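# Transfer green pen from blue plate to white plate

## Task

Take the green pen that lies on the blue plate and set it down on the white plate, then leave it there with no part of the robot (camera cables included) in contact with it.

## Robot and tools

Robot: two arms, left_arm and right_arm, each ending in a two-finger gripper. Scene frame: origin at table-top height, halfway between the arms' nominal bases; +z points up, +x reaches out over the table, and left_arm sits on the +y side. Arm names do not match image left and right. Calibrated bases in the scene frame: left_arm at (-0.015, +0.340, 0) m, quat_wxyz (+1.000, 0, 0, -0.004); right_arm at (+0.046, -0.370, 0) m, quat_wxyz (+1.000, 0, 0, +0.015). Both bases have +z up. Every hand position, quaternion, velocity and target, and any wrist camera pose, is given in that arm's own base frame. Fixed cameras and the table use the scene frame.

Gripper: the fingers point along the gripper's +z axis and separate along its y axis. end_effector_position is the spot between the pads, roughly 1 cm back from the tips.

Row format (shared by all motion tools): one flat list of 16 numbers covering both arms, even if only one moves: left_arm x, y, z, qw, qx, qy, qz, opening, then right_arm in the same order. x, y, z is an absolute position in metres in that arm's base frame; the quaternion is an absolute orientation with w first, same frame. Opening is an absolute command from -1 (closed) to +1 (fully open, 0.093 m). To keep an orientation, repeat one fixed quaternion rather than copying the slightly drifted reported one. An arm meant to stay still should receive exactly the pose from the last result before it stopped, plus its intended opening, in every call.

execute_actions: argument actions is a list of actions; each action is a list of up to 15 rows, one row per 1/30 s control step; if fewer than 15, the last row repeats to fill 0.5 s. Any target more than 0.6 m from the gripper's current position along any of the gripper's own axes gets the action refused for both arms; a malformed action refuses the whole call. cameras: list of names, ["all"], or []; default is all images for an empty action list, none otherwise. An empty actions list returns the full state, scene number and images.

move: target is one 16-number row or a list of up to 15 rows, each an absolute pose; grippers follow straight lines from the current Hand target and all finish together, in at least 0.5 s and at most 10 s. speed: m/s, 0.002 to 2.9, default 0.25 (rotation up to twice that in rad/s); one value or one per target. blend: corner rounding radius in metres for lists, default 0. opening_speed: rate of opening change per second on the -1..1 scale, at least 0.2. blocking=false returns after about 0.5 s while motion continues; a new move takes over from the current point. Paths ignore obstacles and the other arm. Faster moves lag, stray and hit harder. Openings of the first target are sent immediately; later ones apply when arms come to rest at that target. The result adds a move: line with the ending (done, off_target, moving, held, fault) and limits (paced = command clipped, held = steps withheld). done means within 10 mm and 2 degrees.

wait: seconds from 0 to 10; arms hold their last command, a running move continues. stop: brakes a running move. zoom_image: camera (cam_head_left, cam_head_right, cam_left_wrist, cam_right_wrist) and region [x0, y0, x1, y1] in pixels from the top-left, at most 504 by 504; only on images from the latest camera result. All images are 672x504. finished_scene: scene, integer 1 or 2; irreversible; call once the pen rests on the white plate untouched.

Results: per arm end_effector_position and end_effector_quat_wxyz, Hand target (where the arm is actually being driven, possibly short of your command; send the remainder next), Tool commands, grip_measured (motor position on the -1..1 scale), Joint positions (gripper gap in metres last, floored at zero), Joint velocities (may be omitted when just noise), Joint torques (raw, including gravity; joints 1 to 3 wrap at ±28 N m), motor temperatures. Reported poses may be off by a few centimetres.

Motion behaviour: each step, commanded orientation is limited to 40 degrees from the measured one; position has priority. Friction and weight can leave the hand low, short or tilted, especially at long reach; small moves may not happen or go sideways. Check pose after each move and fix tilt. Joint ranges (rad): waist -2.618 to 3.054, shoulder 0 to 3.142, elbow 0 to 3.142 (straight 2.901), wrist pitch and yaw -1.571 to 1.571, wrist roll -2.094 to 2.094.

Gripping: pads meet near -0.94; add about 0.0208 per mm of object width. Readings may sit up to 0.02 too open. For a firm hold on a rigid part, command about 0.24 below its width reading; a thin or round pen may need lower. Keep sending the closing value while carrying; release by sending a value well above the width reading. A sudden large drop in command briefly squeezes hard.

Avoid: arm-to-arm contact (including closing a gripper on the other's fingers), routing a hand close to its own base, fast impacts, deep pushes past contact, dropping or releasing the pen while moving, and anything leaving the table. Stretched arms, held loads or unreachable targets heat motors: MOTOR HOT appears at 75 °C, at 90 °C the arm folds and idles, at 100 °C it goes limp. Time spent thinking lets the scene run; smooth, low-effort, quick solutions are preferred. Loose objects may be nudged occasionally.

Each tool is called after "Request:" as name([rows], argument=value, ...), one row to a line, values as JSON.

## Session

Request:
execute_actions(actions=[])

Scene clock: 0.00 s.
left_arm: end_effector_position=(+0.3444, -0.1940, +0.1429) grip_measured=+1.000 end_effector_quat_wxyz=(+0.410, +0.246, +0.846, -0.237) | right_arm: end_effector_position=(+0.3587, +0.1550, +0.1245) grip_measured=+1.000 end_effector_quat_wxyz=(+0.350, -0.104, +0.882, +0.298)
Joint positions: left_arm=[-0.358 1.38 0.763 -0.016 0.371 0.019 0.093] | right_arm=[0.202 1.439 0.77 -0.046 -0.495 0.195 0.093]
Joint velocities: within noise
Joint torques (N m): no reading
Motor temperatures (°C): left_arm=[26 28 28 29 26 28 26] | right_arm=[27 28 25 26 26 27 27]
Heat: left arm: 29 °C; right arm: 28 °C.
Hand target: left_arm +0.3457, -0.1944, +0.1474; +0.414, +0.246, +0.844, -0.237 | right_arm +0.3605, +0.1553, +0.1296; +0.356, -0.106, +0.879, +0.298
Tool commands: left_gripper/opening=+1.0 right_gripper/opening=+1.0

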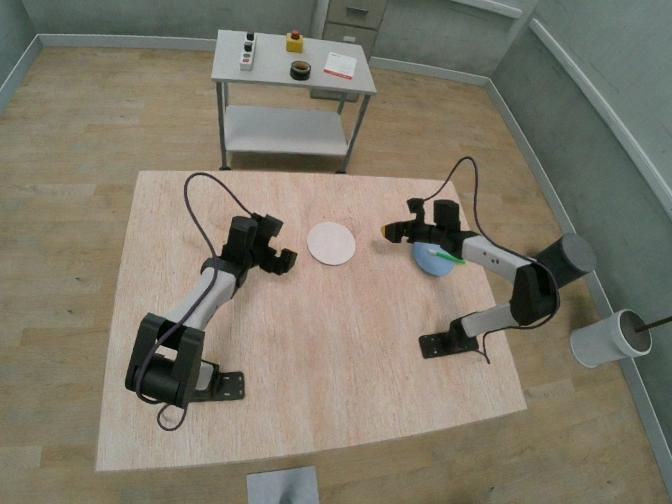

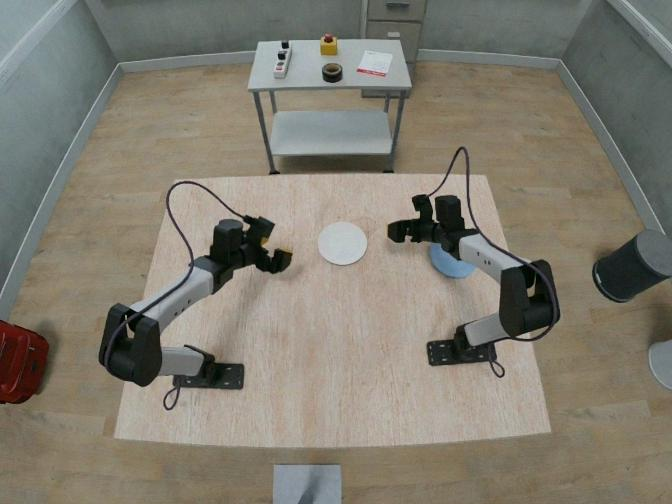

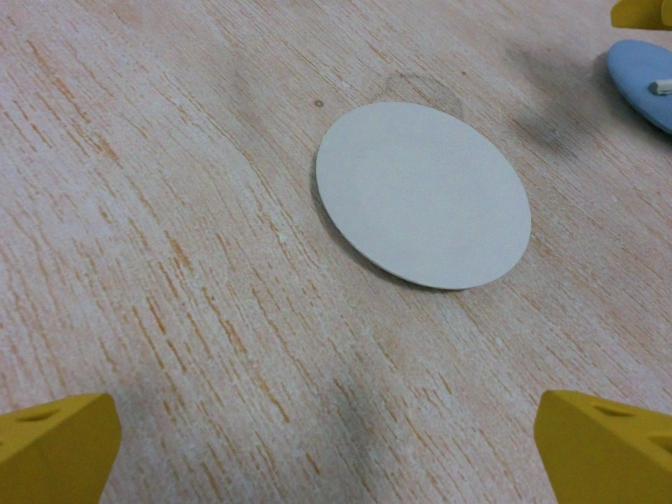

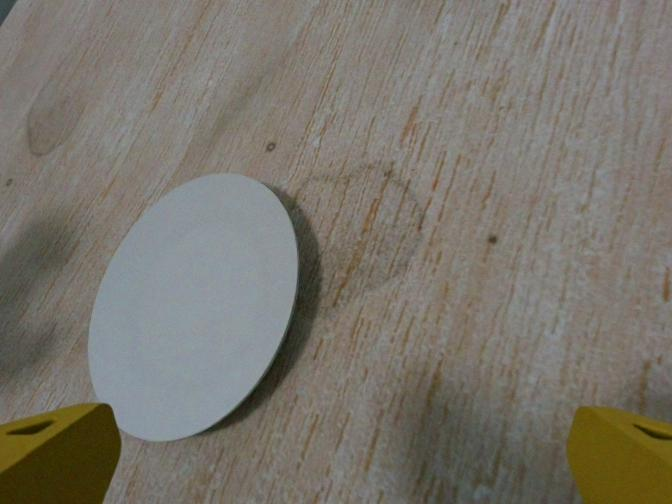

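Request:
move(target=[0.28, 0.0, 0.16, 0.46, 0.0, 0.888, 0.0, 1, 0.315, -0.065, 0.15, 0.0, -0.508, 0.862, 0.0, 0.3], cameras=["cam_right_wrist", "cam_head_left", "cam_head_right"])

Scene clock: 38.00 s.
left_arm: end_effector_position=(+0.2910, -0.0084, +0.1822) grip_measured=+1.000 end_effector_quat_wxyz=(+0.491, +0.007, +0.871, -0.020) | right_arm: end_effector_position=(+0.3111, -0.0600, +0.1467) grip_measured=+0.302 end_effector_quat_wxyz=(+0.005, -0.505, +0.863, +0.005)
Joint positions: left_arm=[-0.01 0.776 0.571 -0.338 0.034 -0.013 0.093] | right_arm=[-0.198 1.741 1.563 -1.391 -0.014 -1.257 0.06]
Joint torques (N m): left_arm=[0.8 -1.54 6.01 1.93 -0.2 0.14] | right_arm=[-0.24 -6.49 8.25 0.07 -0.01 -0.04]
Motor temperatures (°C): left_arm=[26 30 32 36 26 28 26] | right_arm=[27 32 28 31 26 27 27]
Heat: left arm: 36 °C; right arm: 32 °C.
Hand target: left_arm +0.2800, -0.0026, +0.1604; +0.460, +0.002, +0.888, -0.008 | right_arm +0.3137, -0.0646, +0.1514; +0.001, -0.509, +0.861, -0.001
Off the commanded pose: left_arm 0.026 m, 5 deg | right_arm 0.007 m, 1 deg.
move: off_target (left_arm)
Images, in order (width x height): cam_head_left 672x504, cam_head_right 672x504, cam_right_wrist 672x504.

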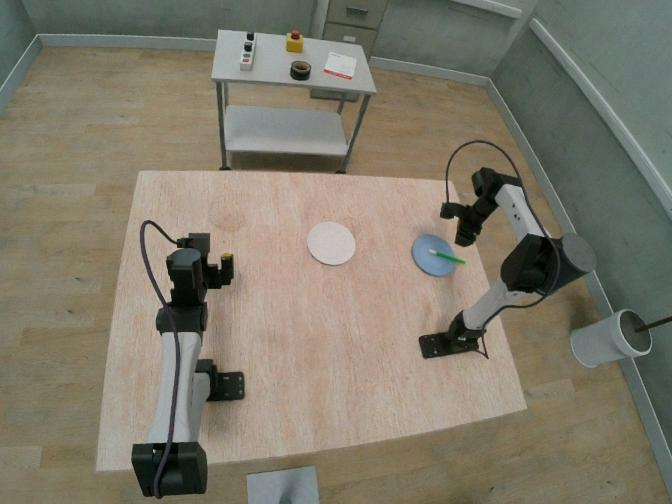

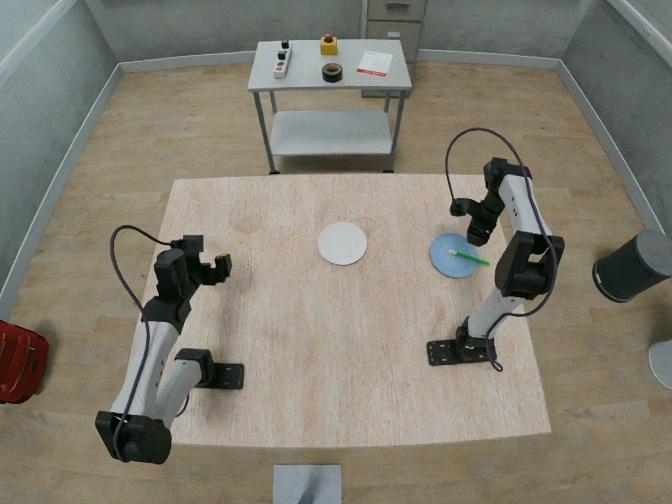

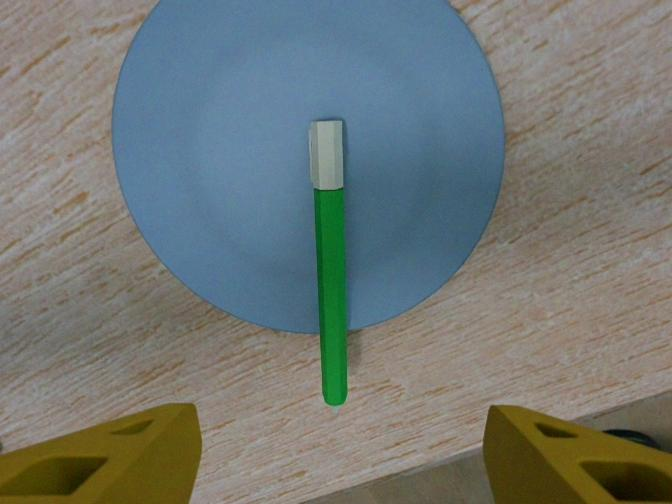

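Request:
move([
  [0.2910, -0.0084, 0.1822, 0.491, 0.007, 0.871, -0.020, 1, 0.3025, -0.070, 0.07, 0.0, -0.5175, 0.8557, 0.0, -0.1],
  [0.2910, -0.0084, 0.1822, 0.491, 0.007, 0.871, -0.020, 1, 0.300, -0.070, 0.035, 0.0, -0.5175, 0.8557, 0.0, -0.1],
], cameras=["cam_right_wrist"], speed=[0.2, 0.12])

Scene clock: 56.47 s.
left_arm: end_effector_position=(+0.2910, -0.0084, +0.1822) grip_measured=+1.000 end_effector_quat_wxyz=(+0.491, +0.007, +0.871, -0.020) | right_arm: end_effector_position=(+0.3018, -0.0657, +0.0420) grip_measured=-0.098 end_effector_quat_wxyz=(+0.005, -0.516, +0.857, +0.003)
Joint positions: left_arm=[-0.01 0.776 0.571 -0.338 0.034 -0.013 0.093] | right_arm=[-0.221 1.768 1.171 -0.971 -0.012 -1.305 0.041]
Joint torques (N m): left_arm=[-0.05 -0.79 8.8 2.45 0.02 0.04] | right_arm=[-0.42 -6.78 3.73 0.59 -0.03 -0.04]
Heat: left arm: 36 °C; right arm: 33 °C.
Hand target: left_arm +0.2910, -0.0084, +0.1823; +0.491, +0.007, +0.871, -0.020 | right_arm +0.2999, -0.0698, +0.0353; +0.000, -0.518, +0.856, +0.000
Off the commanded pose: left_arm 0.000 m, 0 deg | right_arm 0.008 m, 1 deg.
move: done
Images, in order (width x height): cam_right_wrist 672x504.

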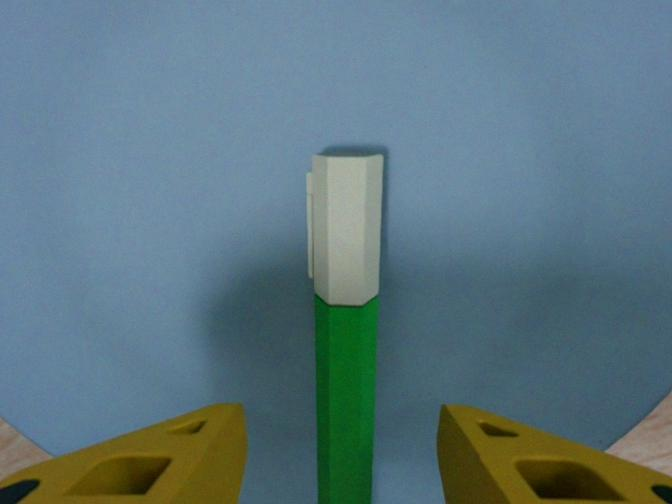

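Request:
move(target=[0.2910, -0.0084, 0.1822, 0.491, 0.007, 0.871, -0.020, 1, 0.3005, -0.0705, 0.028, 0.0, -0.5175, 0.8557, 0.0, -0.1], cameras=["cam_right_wrist", "cam_head_right"], speed=0.06)

Request:
zoom_image(camera="cam_head_right", region=[410, 200, 520, 300])

Scene clock: 76.20 s.
left_arm: end_effector_position=(+0.2910, -0.0084, +0.1822) grip_measured=+1.000 end_effector_quat_wxyz=(+0.491, +0.007, +0.871, -0.020) | right_arm: end_effector_position=(+0.3031, -0.0670, +0.0360) grip_measured=-0.098 end_effector_quat_wxyz=(+0.007, -0.515, +0.857, +0.002)
Joint positions: left_arm=[-0.01 0.776 0.571 -0.338 0.034 -0.013 0.093] | right_arm=[-0.224 1.778 1.158 -0.943 -0.012 -1.306 0.041]
Joint torques (N m): left_arm=[-0.05 -0.79 8.81 2.44 0.03 0.04] | right_arm=[-0.32 -6.54 3.6 0.59 -0.02 -0.03]
Heat: left arm: 39 °C; right arm: 33 °C.
Hand target: left_arm +0.2910, -0.0084, +0.1822; +0.491, +0.007, +0.871, -0.020 | right_arm +0.3004, -0.0705, +0.0281; +0.000, -0.518, +0.856, +0.000
Off the commanded pose: left_arm 0.000 m, 0 deg | right_arm 0.009 m, 1 deg.
move: done
Images, in order (width x height): cam_head_right 672x504, cam_right_wrist 672x504.

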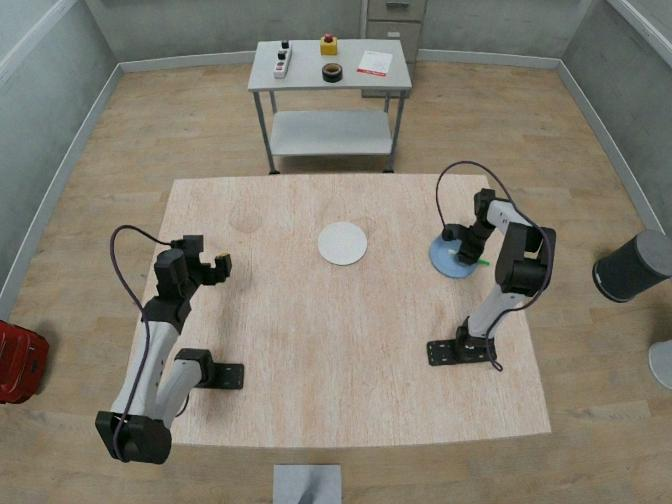

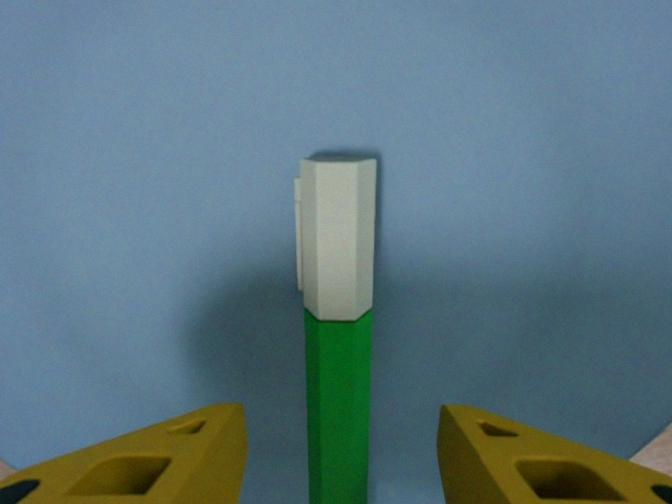

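Scaled by 4.582.

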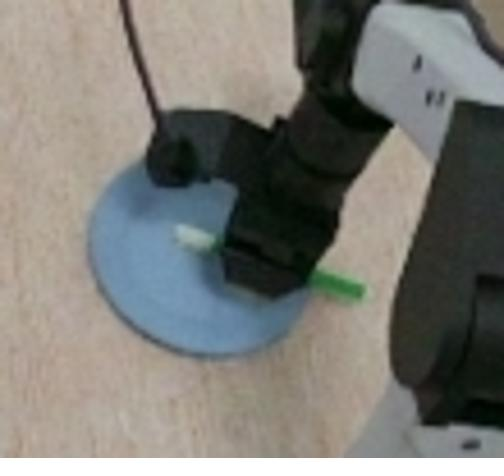

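Request:
move(target=[0.2910, -0.0084, 0.1822, 0.491, 0.007, 0.871, -0.020, 1, 0.3005, -0.0705, 0.028, 0.0, -0.5175, 0.8557, 0.0, -0.97], cameras=["cam_right_wrist"], opening_speed=0.6)

Scene clock: 81.73 s.
left_arm: end_effector_position=(+0.2910, -0.0084, +0.1822) grip_measured=+1.000 end_effector_quat_wxyz=(+0.491, +0.007, +0.871, -0.020) | right_arm: end_effector_position=(+0.3031, -0.0670, +0.0360) grip_measured=-0.890 end_effector_quat_wxyz=(+0.007, -0.515, +0.857, +0.002)
Joint positions: left_arm=[-0.01 0.776 0.571 -0.338 0.034 -0.013 0.093] | right_arm=[-0.224 1.778 1.158 -0.943 -0.012 -1.306 0.002]
Joint torques (N m): left_arm=[-0.03 -0.77 8.8 2.45 0.03 0.04] | right_arm=[-0.29 -6.58 3.62 0.58 -0.03 -0.03]
Heat: left arm: 39 °C; right arm: 33 °C.
Hand target: left_arm +0.2910, -0.0084, +0.1822; +0.491, +0.007, +0.871, -0.020 | right_arm +0.3002, -0.0703, +0.0282; +0.000, -0.517, +0.856, +0.000
Off the commanded pose: left_arm 0.000 m, 0 deg | right_arm 0.009 m, 1 deg.
move: done
Images, in order (width x height): cam_right_wrist 672x504.

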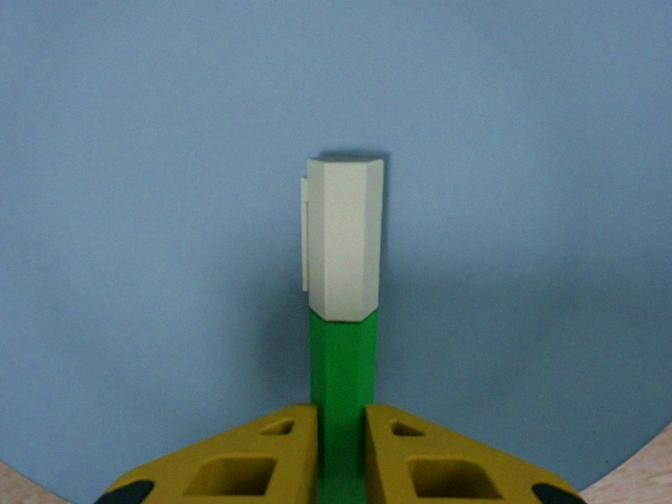

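Request:
move([
  [0.2910, -0.0084, 0.1822, 0.491, 0.007, 0.871, -0.020, 1, 0.3005, -0.0690, 0.11, 0.0, -0.5175, 0.8557, 0.0, -0.97],
  [0.2910, -0.0084, 0.1822, 0.491, 0.007, 0.871, -0.020, 1, 0.335, 0.285, 0.13, 0.0, -0.9063, 0.4226, 0.0, -0.97],
], cameras=["cam_right_wrist", "cam_head_left", "cam_head_right"], speed=[0.25, 0.35], blend=0.03)

Scene clock: 115.07 s.
left_arm: end_effector_position=(+0.2910, -0.0084, +0.1822) grip_measured=+1.000 end_effector_quat_wxyz=(+0.491, +0.007, +0.871, -0.020) | right_arm: end_effector_position=(+0.3319, +0.2867, +0.1290) grip_measured=-0.901 end_effector_quat_wxyz=(-0.005, +0.905, -0.426, -0.001)
Joint positions: left_arm=[-0.01 0.776 0.571 -0.338 0.034 -0.013 0.093] | right_arm=[0.71 2.274 2.259 -1.548 -0.006 -1.552 0.002]
Joint torques (N m): left_arm=[-0.05 -0.79 8.79 2.45 0.03 0.04] | right_arm=[-0.27 -10.5 8.06 0.05 -0.01 -0.05]
Motor temperatures (°C): left_arm=[26 28 36 42 26 28 26] | right_arm=[27 33 28 28 26 27 28]
Heat: left arm: 42 °C; right arm: 33 °C.
Hand target: left_arm +0.2910, -0.0084, +0.1822; +0.491, +0.007, +0.871, -0.020 | right_arm +0.3363, +0.2839, +0.1300; +0.000, +0.906, -0.423, +0.005
Off the commanded pose: left_arm 0.000 m, 0 deg | right_arm 0.004 m, 1 deg.
move: done
Images, in order (width x height): cam_head_left 672x504, cam_head_right 672x504, cam_right_wrist 672x504.

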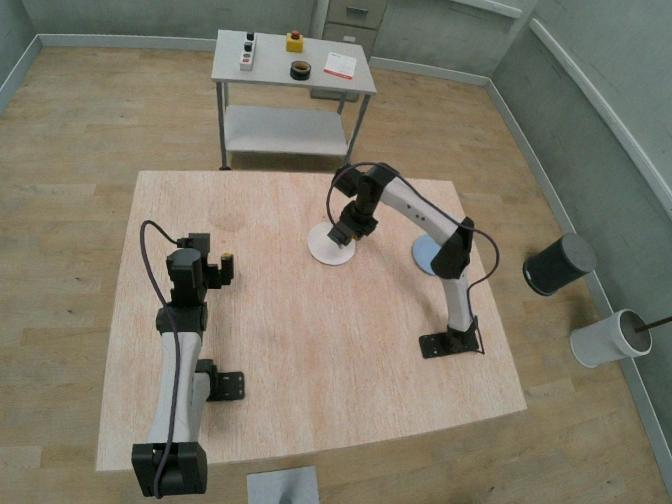

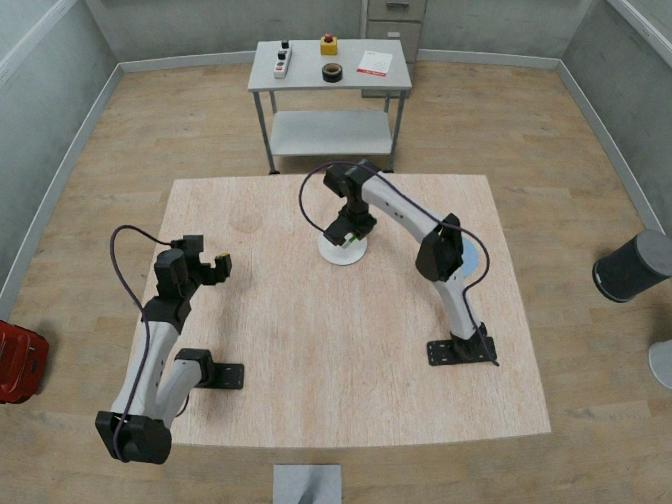

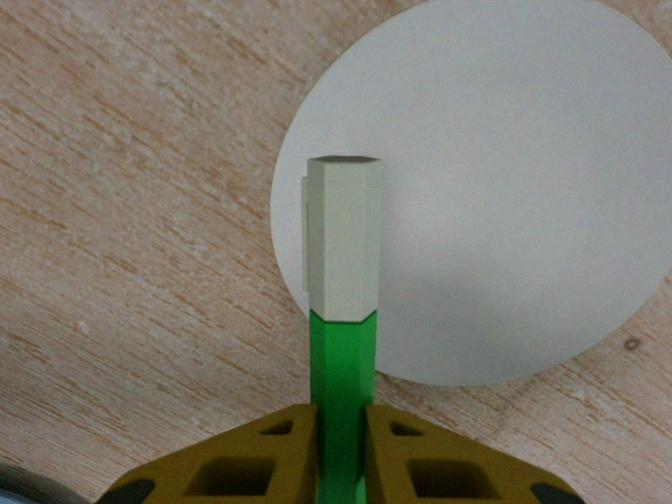

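Request:
move(target=[0.2910, -0.0084, 0.1822, 0.491, 0.007, 0.871, -0.020, 1, 0.365, 0.318, 0.075, 0.0, -0.9063, 0.4226, 0.0, -0.97], cameras=["cam_right_wrist", "cam_head_left", "cam_head_right"], speed=0.2)

Request:
zoom_image(camera="cam_head_left", region=[280, 180, 400, 290])

Request:
zoom_image(camera="cam_head_right", region=[280, 180, 400, 290])

Scene clock: 131.70 s.
left_arm: end_effector_position=(+0.2910, -0.0084, +0.1822) grip_measured=+1.000 end_effector_quat_wxyz=(+0.491, +0.007, +0.871, -0.020) | right_arm: end_effector_position=(+0.3635, +0.3138, +0.0737) grip_measured=-0.901 end_effector_quat_wxyz=(+0.003, +0.905, -0.426, -0.005)
Joint positions: left_arm=[-0.01 0.776 0.571 -0.338 0.034 -0.013 0.093] | right_arm=[0.71 2.523 2.48 -1.537 -0.006 -1.552 0.002]
Joint torques (N m): left_arm=[-0.03 -0.79 8.8 2.44 0.03 0.04] | right_arm=[0.73 -12.36 7.98 0.13 -0.09 0.08]
Heat: left arm: 43 °C; right arm: 37 °C.
Hand target: left_arm +0.2910, -0.0084, +0.1822; +0.491, +0.007, +0.871, -0.020 | right_arm +0.3649, +0.3179, +0.0750; -0.001, +0.906, -0.423, +0.000
Off the commanded pose: left_arm 0.000 m, 0 deg | right_arm 0.005 m, 1 deg.
move: done
Images, in order (width x height): cam_head_left 672x504, cam_head_right 672x504, cam_right_wrist 672x504.

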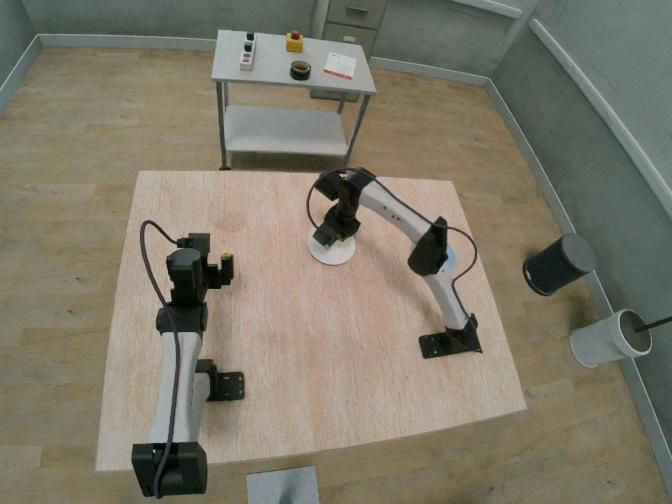

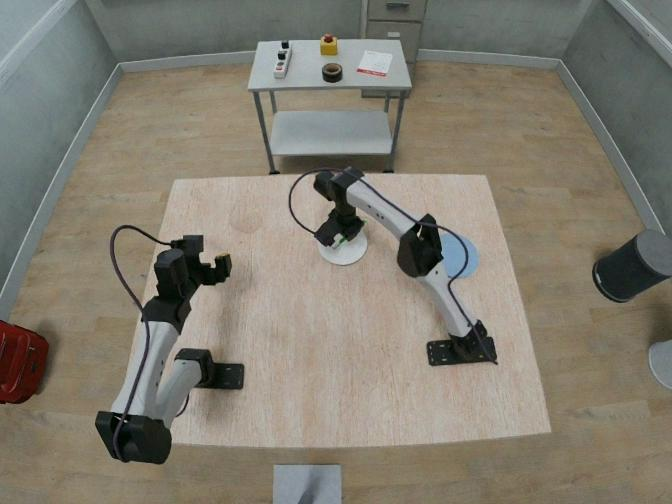

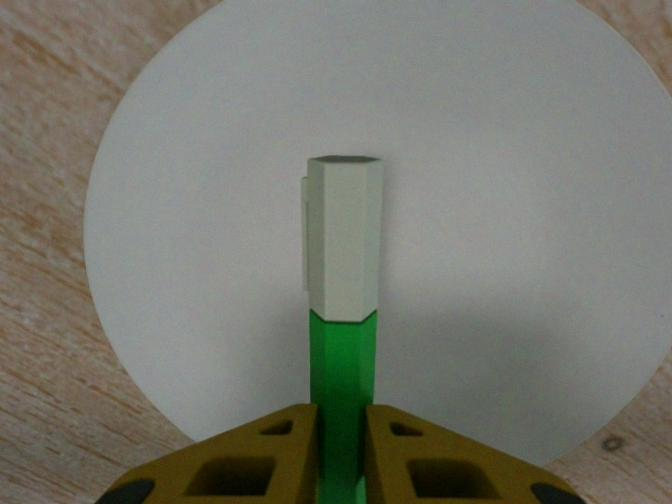

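Scaled by 4.200.

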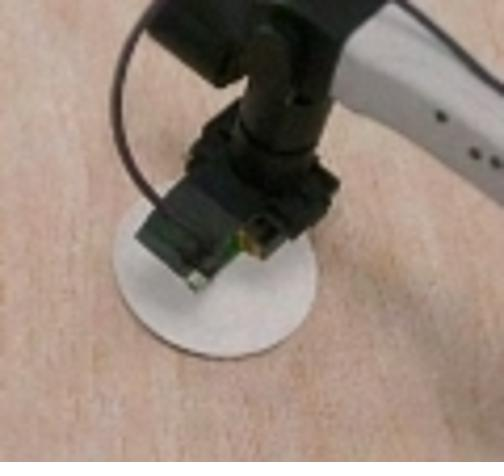

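Scaled by 4.200.

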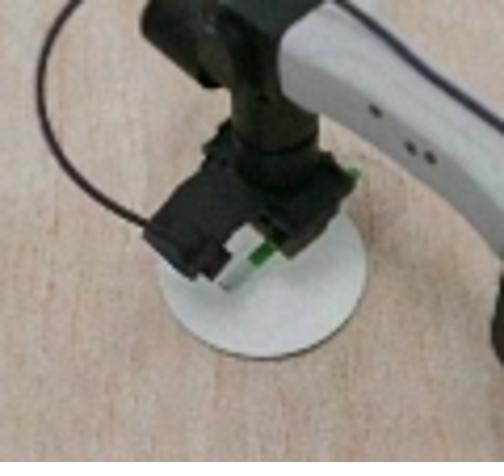

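Request:
move([
  [0.2910, -0.0084, 0.1822, 0.491, 0.007, 0.871, -0.020, 1, 0.3585, 0.332, 0.07, 0.0147, -0.9058, 0.4223, 0.0316, -0.97],
  [0.2910, -0.0084, 0.1822, 0.491, 0.007, 0.871, -0.020, 1, 0.3585, 0.332, 0.042, 0.0147, -0.9058, 0.4223, 0.0316, -0.97],
], cameras=["cam_right_wrist"], speed=[0.15, 0.08])

Scene clock: 149.93 s.
left_arm: end_effector_position=(+0.2910, -0.0084, +0.1822) grip_measured=+1.000 end_effector_quat_wxyz=(+0.491, +0.007, +0.871, -0.020) | right_arm: end_effector_position=(+0.3629, +0.3263, +0.0465) grip_measured=-0.901 end_effector_quat_wxyz=(-0.008, +0.906, -0.422, -0.019)
Joint positions: left_arm=[-0.01 0.776 0.571 -0.338 0.034 -0.013 0.093] | right_arm=[0.718 2.537 2.396 -1.431 -0.041 -1.552 0.002]
Joint torques (N m): left_arm=[-0.05 -0.79 8.8 2.44 0.03 0.04] | right_arm=[0.58 -14.02 3.81 0.49 -0.49 0.13]
Motor temperatures (°C): left_arm=[26 28 37 44 26 28 26] | right_arm=[27 41 32 28 26 27 28]
Heat: left arm: 44 °C; right arm: 41 °C.
Hand target: left_arm +0.2910, -0.0084, +0.1822; +0.491, +0.007, +0.871, -0.020 | right_arm +0.3585, +0.3319, +0.0422; -0.014, +0.906, -0.422, -0.032
Off the commanded pose: left_arm 0.000 m, 0 deg | right_arm 0.008 m, 2 deg.
move: done
Images, in order (width x height): cam_right_wrist 672x504.

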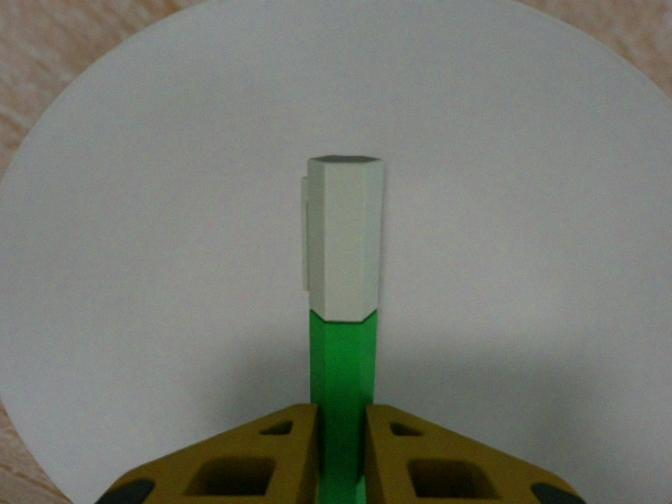

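Request:
move([
  [0.2910, -0.0084, 0.1822, 0.491, 0.007, 0.871, -0.020, 1, 0.350, 0.341, 0.042, 0.0147, -0.9058, 0.4223, 0.0316, -0.97],
  [0.2910, -0.0084, 0.1822, 0.491, 0.007, 0.871, -0.020, 1, 0.350, 0.341, 0.034, 0.0147, -0.9058, 0.4223, 0.0316, -0.97],
], cameras=["cam_right_wrist", "cam_head_right"], speed=[0.08, 0.05])

Request:
zoom_image(camera="cam_head_right", region=[280, 180, 400, 290])

Scene clock: 167.50 s.
left_arm: end_effector_position=(+0.2910, -0.0084, +0.1822) grip_measured=+1.000 end_effector_quat_wxyz=(+0.491, +0.007, +0.871, -0.020) | right_arm: end_effector_position=(+0.3525, +0.3351, +0.0383) grip_measured=-0.901 end_effector_quat_wxyz=(-0.004, +0.907, -0.420, -0.024)
Joint positions: left_arm=[-0.01 0.776 0.571 -0.338 0.034 -0.013 0.093] | right_arm=[0.744 2.537 2.364 -1.408 -0.047 -1.532 0.002]
Joint torques (N m): left_arm=[-0.05 -0.79 8.8 2.44 0.03 0.04] | right_arm=[0.58 -14.48 3 0.64 -0.42 0.19]
Motor temperatures (°C): left_arm=[26 28 37 45 26 28 26] | right_arm=[27 46 31 28 26 27 29]
Heat: left arm: 45 °C; right arm: 46 °C.
Hand target: left_arm +0.2910, -0.0084, +0.1822; +0.491, +0.007, +0.871, -0.020 | right_arm +0.3498, +0.3408, +0.0340; -0.013, +0.906, -0.422, -0.032
Off the commanded pose: left_arm 0.000 m, 0 deg | right_arm 0.008 m, 2 deg.
move: done
Images, in order (width x height): cam_head_right 672x504, cam_right_wrist 672x504.

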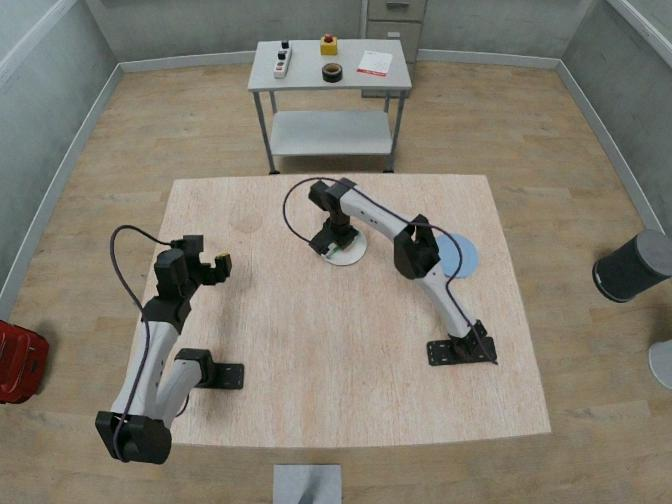

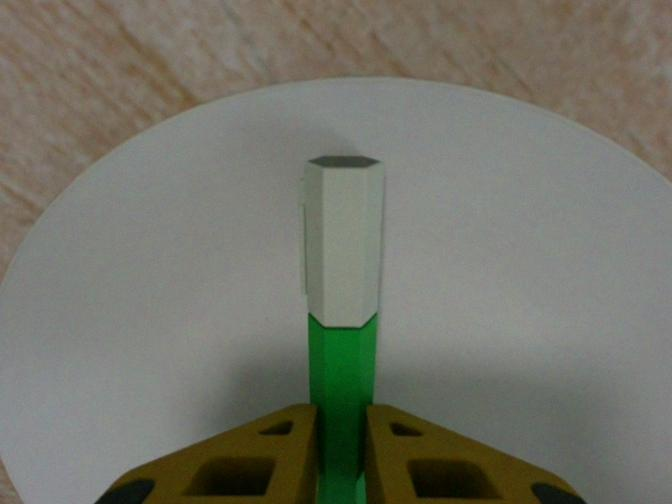

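Scaled by 4.200.

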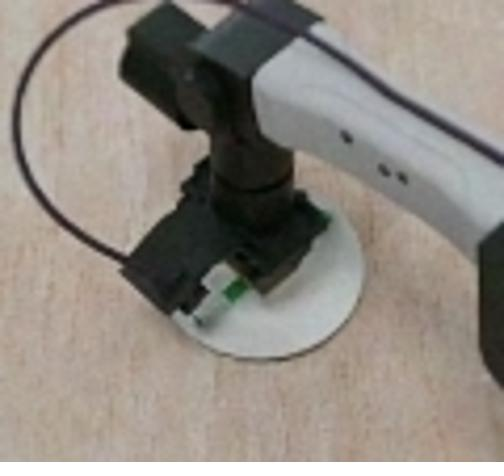

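Request:
move(target=[0.2910, -0.0084, 0.1822, 0.491, 0.007, 0.871, -0.020, 1, 0.350, 0.340, 0.029, 0.0147, -0.9058, 0.4223, 0.0316, -0.97], cameras=["cam_right_wrist"], speed=0.03)

Scene clock: 178.47 s.
left_arm: end_effector_position=(+0.2910, -0.0084, +0.1822) grip_measured=+1.000 end_effector_quat_wxyz=(+0.491, +0.007, +0.871, -0.020) | right_arm: end_effector_position=(+0.3523, +0.3353, +0.0375) grip_measured=-0.901 end_effector_quat_wxyz=(-0.008, +0.907, -0.420, -0.023)
Joint positions: left_arm=[-0.01 0.776 0.571 -0.338 0.034 -0.013 0.093] | right_arm=[0.744 2.524 2.336 -1.387 -0.049 -1.532 0.002]
Joint torques (N m): left_arm=[-0.03 -0.79 8.8 2.44 0.03 0.04] | right_arm=[0.46 -13.82 2.74 0.72 -0.41 0.18]
Heat: left arm: 46 °C; right arm: 48 °C.
Hand target: left_arm +0.2910, -0.0084, +0.1822; +0.491, +0.007, +0.871, -0.020 | right_arm +0.3499, +0.3399, +0.0290; -0.014, +0.906, -0.422, -0.032
Off the commanded pose: left_arm 0.000 m, 0 deg | right_arm 0.010 m, 1 deg.
move: done
Images, in order (width x height): cam_right_wrist 672x504.

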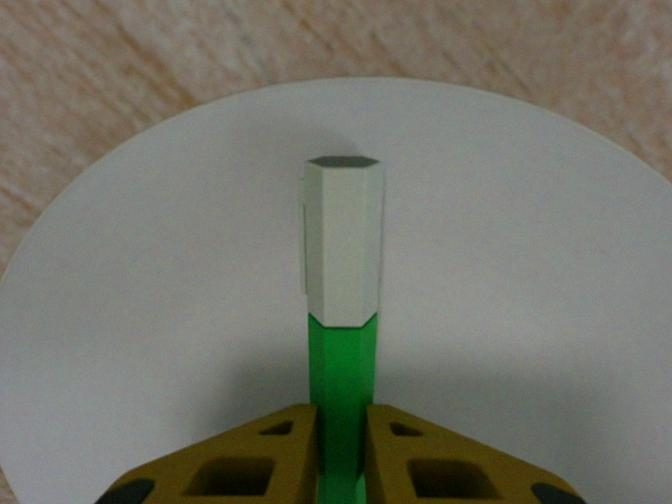

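Request:
move(target=[0.2910, -0.0084, 0.1822, 0.491, 0.007, 0.871, -0.020, 1, 0.350, 0.3395, 0.023, 0.0147, -0.9058, 0.4223, 0.0316, -0.97], cameras=["cam_right_wrist"], speed=0.03)

Request:
zoom_image(camera="cam_right_wrist", region=[200, 80, 500, 420])

Scene clock: 186.47 s.
left_arm: end_effector_position=(+0.2910, -0.0084, +0.1822) grip_measured=+1.000 end_effector_quat_wxyz=(+0.491, +0.007, +0.871, -0.020) | right_arm: end_effector_position=(+0.3520, +0.3354, +0.0370) grip_measured=-0.901 end_effector_quat_wxyz=(-0.012, +0.907, -0.419, -0.023)
Joint positions: left_arm=[-0.01 0.776 0.571 -0.338 0.034 -0.013 0.093] | right_arm=[0.744 2.51 2.308 -1.365 -0.051 -1.532 0.002]
Joint torques (N m): left_arm=[-0.05 -0.79 8.8 2.44 0.03 0.04] | right_arm=[0.4 -12.79 2.55 0.81 -0.4 0.17]
Heat: left arm: 46 °C; right arm: 48 °C.
Hand target: left_arm +0.2910, -0.0084, +0.1822; +0.491, +0.007, +0.871, -0.020 | right_arm +0.3496, +0.3392, +0.0233; -0.013, +0.906, -0.422, -0.032
Off the commanded pose: left_arm 0.000 m, 0 deg | right_arm 0.015 m, 1 deg.
move: off_target (right_arm)
Images, in order (width x height): cam_right_wrist 672x504.

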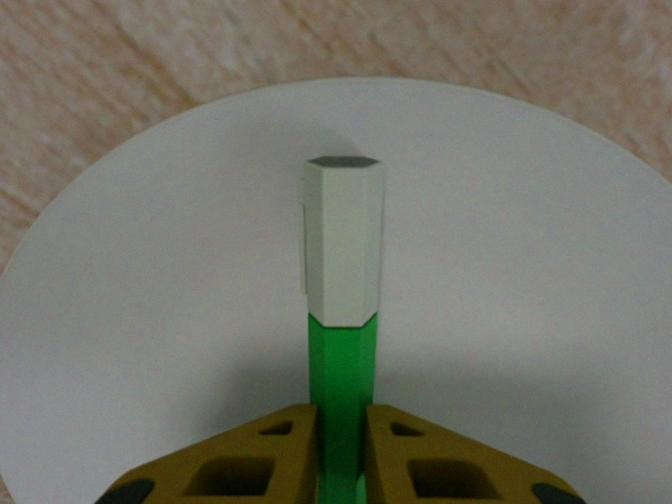

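Scaled by 1.482.

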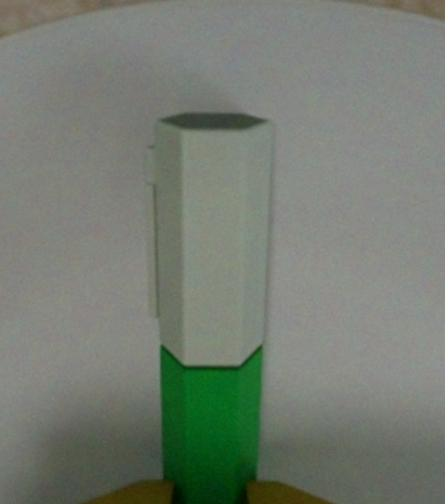

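Request:
move([
  [0.2910, -0.0084, 0.1822, 0.491, 0.007, 0.871, -0.020, 1, 0.350, 0.3395, 0.032, 0.0147, -0.9058, 0.4223, 0.0316, -0.97],
  [0.2910, -0.0084, 0.1822, 0.491, 0.007, 0.871, -0.020, 1, 0.350, 0.3395, 0.0321, 0.0147, -0.9058, 0.4223, 0.0316, -0.2],
], cameras=["cam_right_wrist"], opening_speed=0.5, speed=0.05)

Scene clock: 196.17 s.
left_arm: end_effector_position=(+0.2910, -0.0084, +0.1822) grip_measured=+1.000 end_effector_quat_wxyz=(+0.491, +0.007, +0.871, -0.020) | right_arm: end_effector_position=(+0.3520, +0.3353, +0.0365) grip_measured=-0.202 end_effector_quat_wxyz=(-0.011, +0.907, -0.419, -0.023)
Joint positions: left_arm=[-0.01 0.776 0.571 -0.338 0.034 -0.013 0.093] | right_arm=[0.744 2.511 2.308 -1.365 -0.051 -1.532 0.035]
Joint torques (N m): left_arm=[-0.05 -0.77 8.81 2.44 0.03 0.04] | right_arm=[0.4 -12.98 5.29 0.4 -0.39 0.17]
Heat: left arm: 47 °C; right arm: 50 °C.
Hand target: left_arm +0.2910, -0.0084, +0.1822; +0.491, +0.007, +0.871, -0.020 | right_arm +0.3500, +0.3393, +0.0322; -0.014, +0.906, -0.422, -0.031
Off the commanded pose: left_arm 0.000 m, 0 deg | right_arm 0.006 m, 1 deg.
move: done
Images, in order (width x height): cam_right_wrist 672x504.

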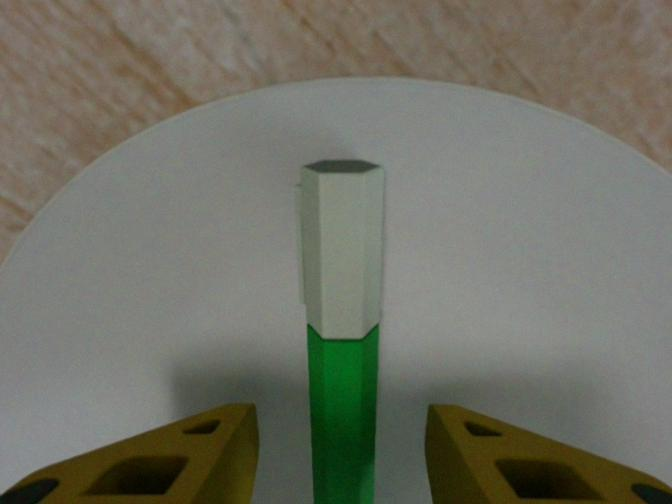

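Released cleanly. Lift away.

Request:
move([
  [0.2910, -0.0084, 0.1822, 0.491, 0.007, 0.871, -0.020, 1, 0.351, 0.338, 0.033, 0.0147, -0.9058, 0.4223, 0.0316, 0.0],
  [0.2910, -0.0084, 0.1822, 0.491, 0.007, 0.871, -0.020, 1, 0.350, 0.337, 0.075, 0.0147, -0.9058, 0.4223, 0.0316, 0.0],
  [0.2910, -0.0084, 0.1822, 0.491, 0.007, 0.871, -0.020, 1, 0.32, 0.28, 0.14, 0.0, -0.9063, 0.4226, 0.0, 0.0],
], cameras=["cam_right_wrist", "cam_head_right"], speed=[0.05, 0.1, 0.25])

Request:
zoom_image(camera="cam_head_right", region=[280, 180, 400, 290])

Scene clock: 205.17 s.
left_arm: end_effector_position=(+0.2910, -0.0084, +0.1822) grip_measured=+1.000 end_effector_quat_wxyz=(+0.491, +0.007, +0.871, -0.020) | right_arm: end_effector_position=(+0.3235, +0.2893, +0.1397) grip_measured=-0.002 end_effector_quat_wxyz=(-0.015, +0.904, -0.426, -0.002)
Joint positions: left_arm=[-0.01 0.776 0.571 -0.338 0.034 -0.013 0.093] | right_arm=[0.724 2.237 2.24 -1.549 -0.015 -1.537 0.045]
Joint torques (N m): left_arm=[-0.03 -0.79 8.81 2.44 0.03 0.04] | right_arm=[-0.24 -13.19 3.73 0.1 0 -0.05]
Motor temperatures (°C): left_arm=[26 28 38 47 26 28 26] | right_arm=[27 51 29 28 26 27 28]
Heat: left arm: 47 °C; right arm: 51 °C.
Hand target: left_arm +0.2910, -0.0084, +0.1822; +0.491, +0.007, +0.871, -0.020 | right_arm +0.3201, +0.2802, +0.1401; +0.000, +0.906, -0.423, +0.000
Off the commanded pose: left_arm 0.000 m, 0 deg | right_arm 0.010 m, 2 deg.
move: done
Images, in order (width x height): cam_head_right 672x504, cam_right_wrist 672x504.

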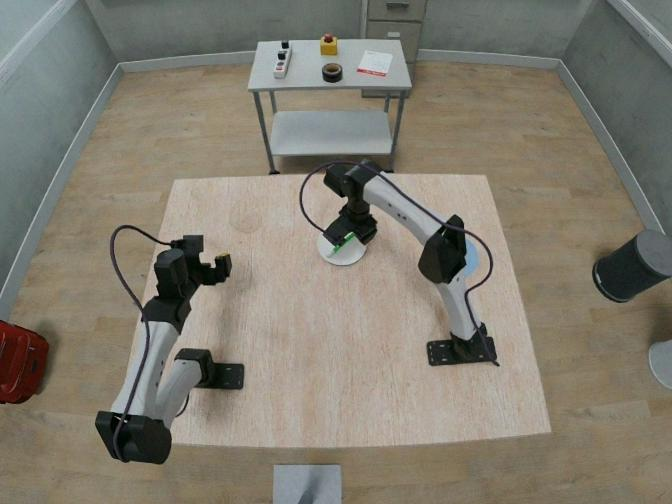

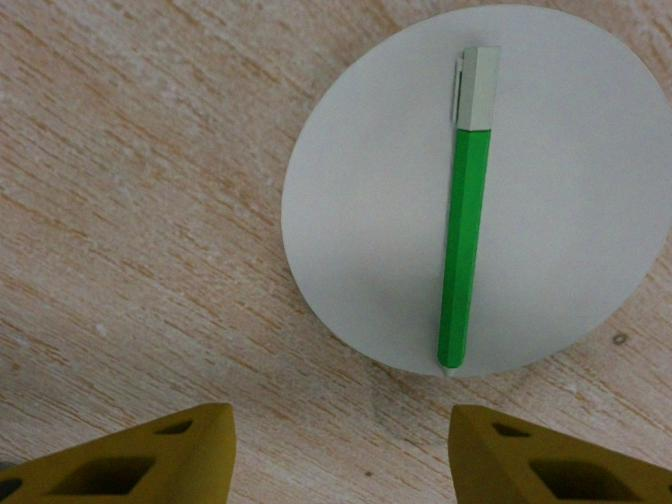

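Scaled by 4.200.

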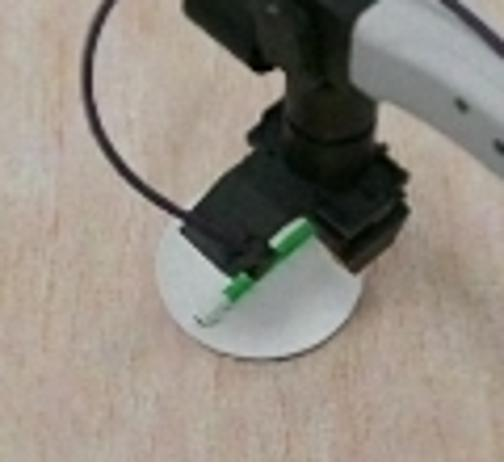

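Request:
finished_scene(scene=2)

The scene is finished: the task was done.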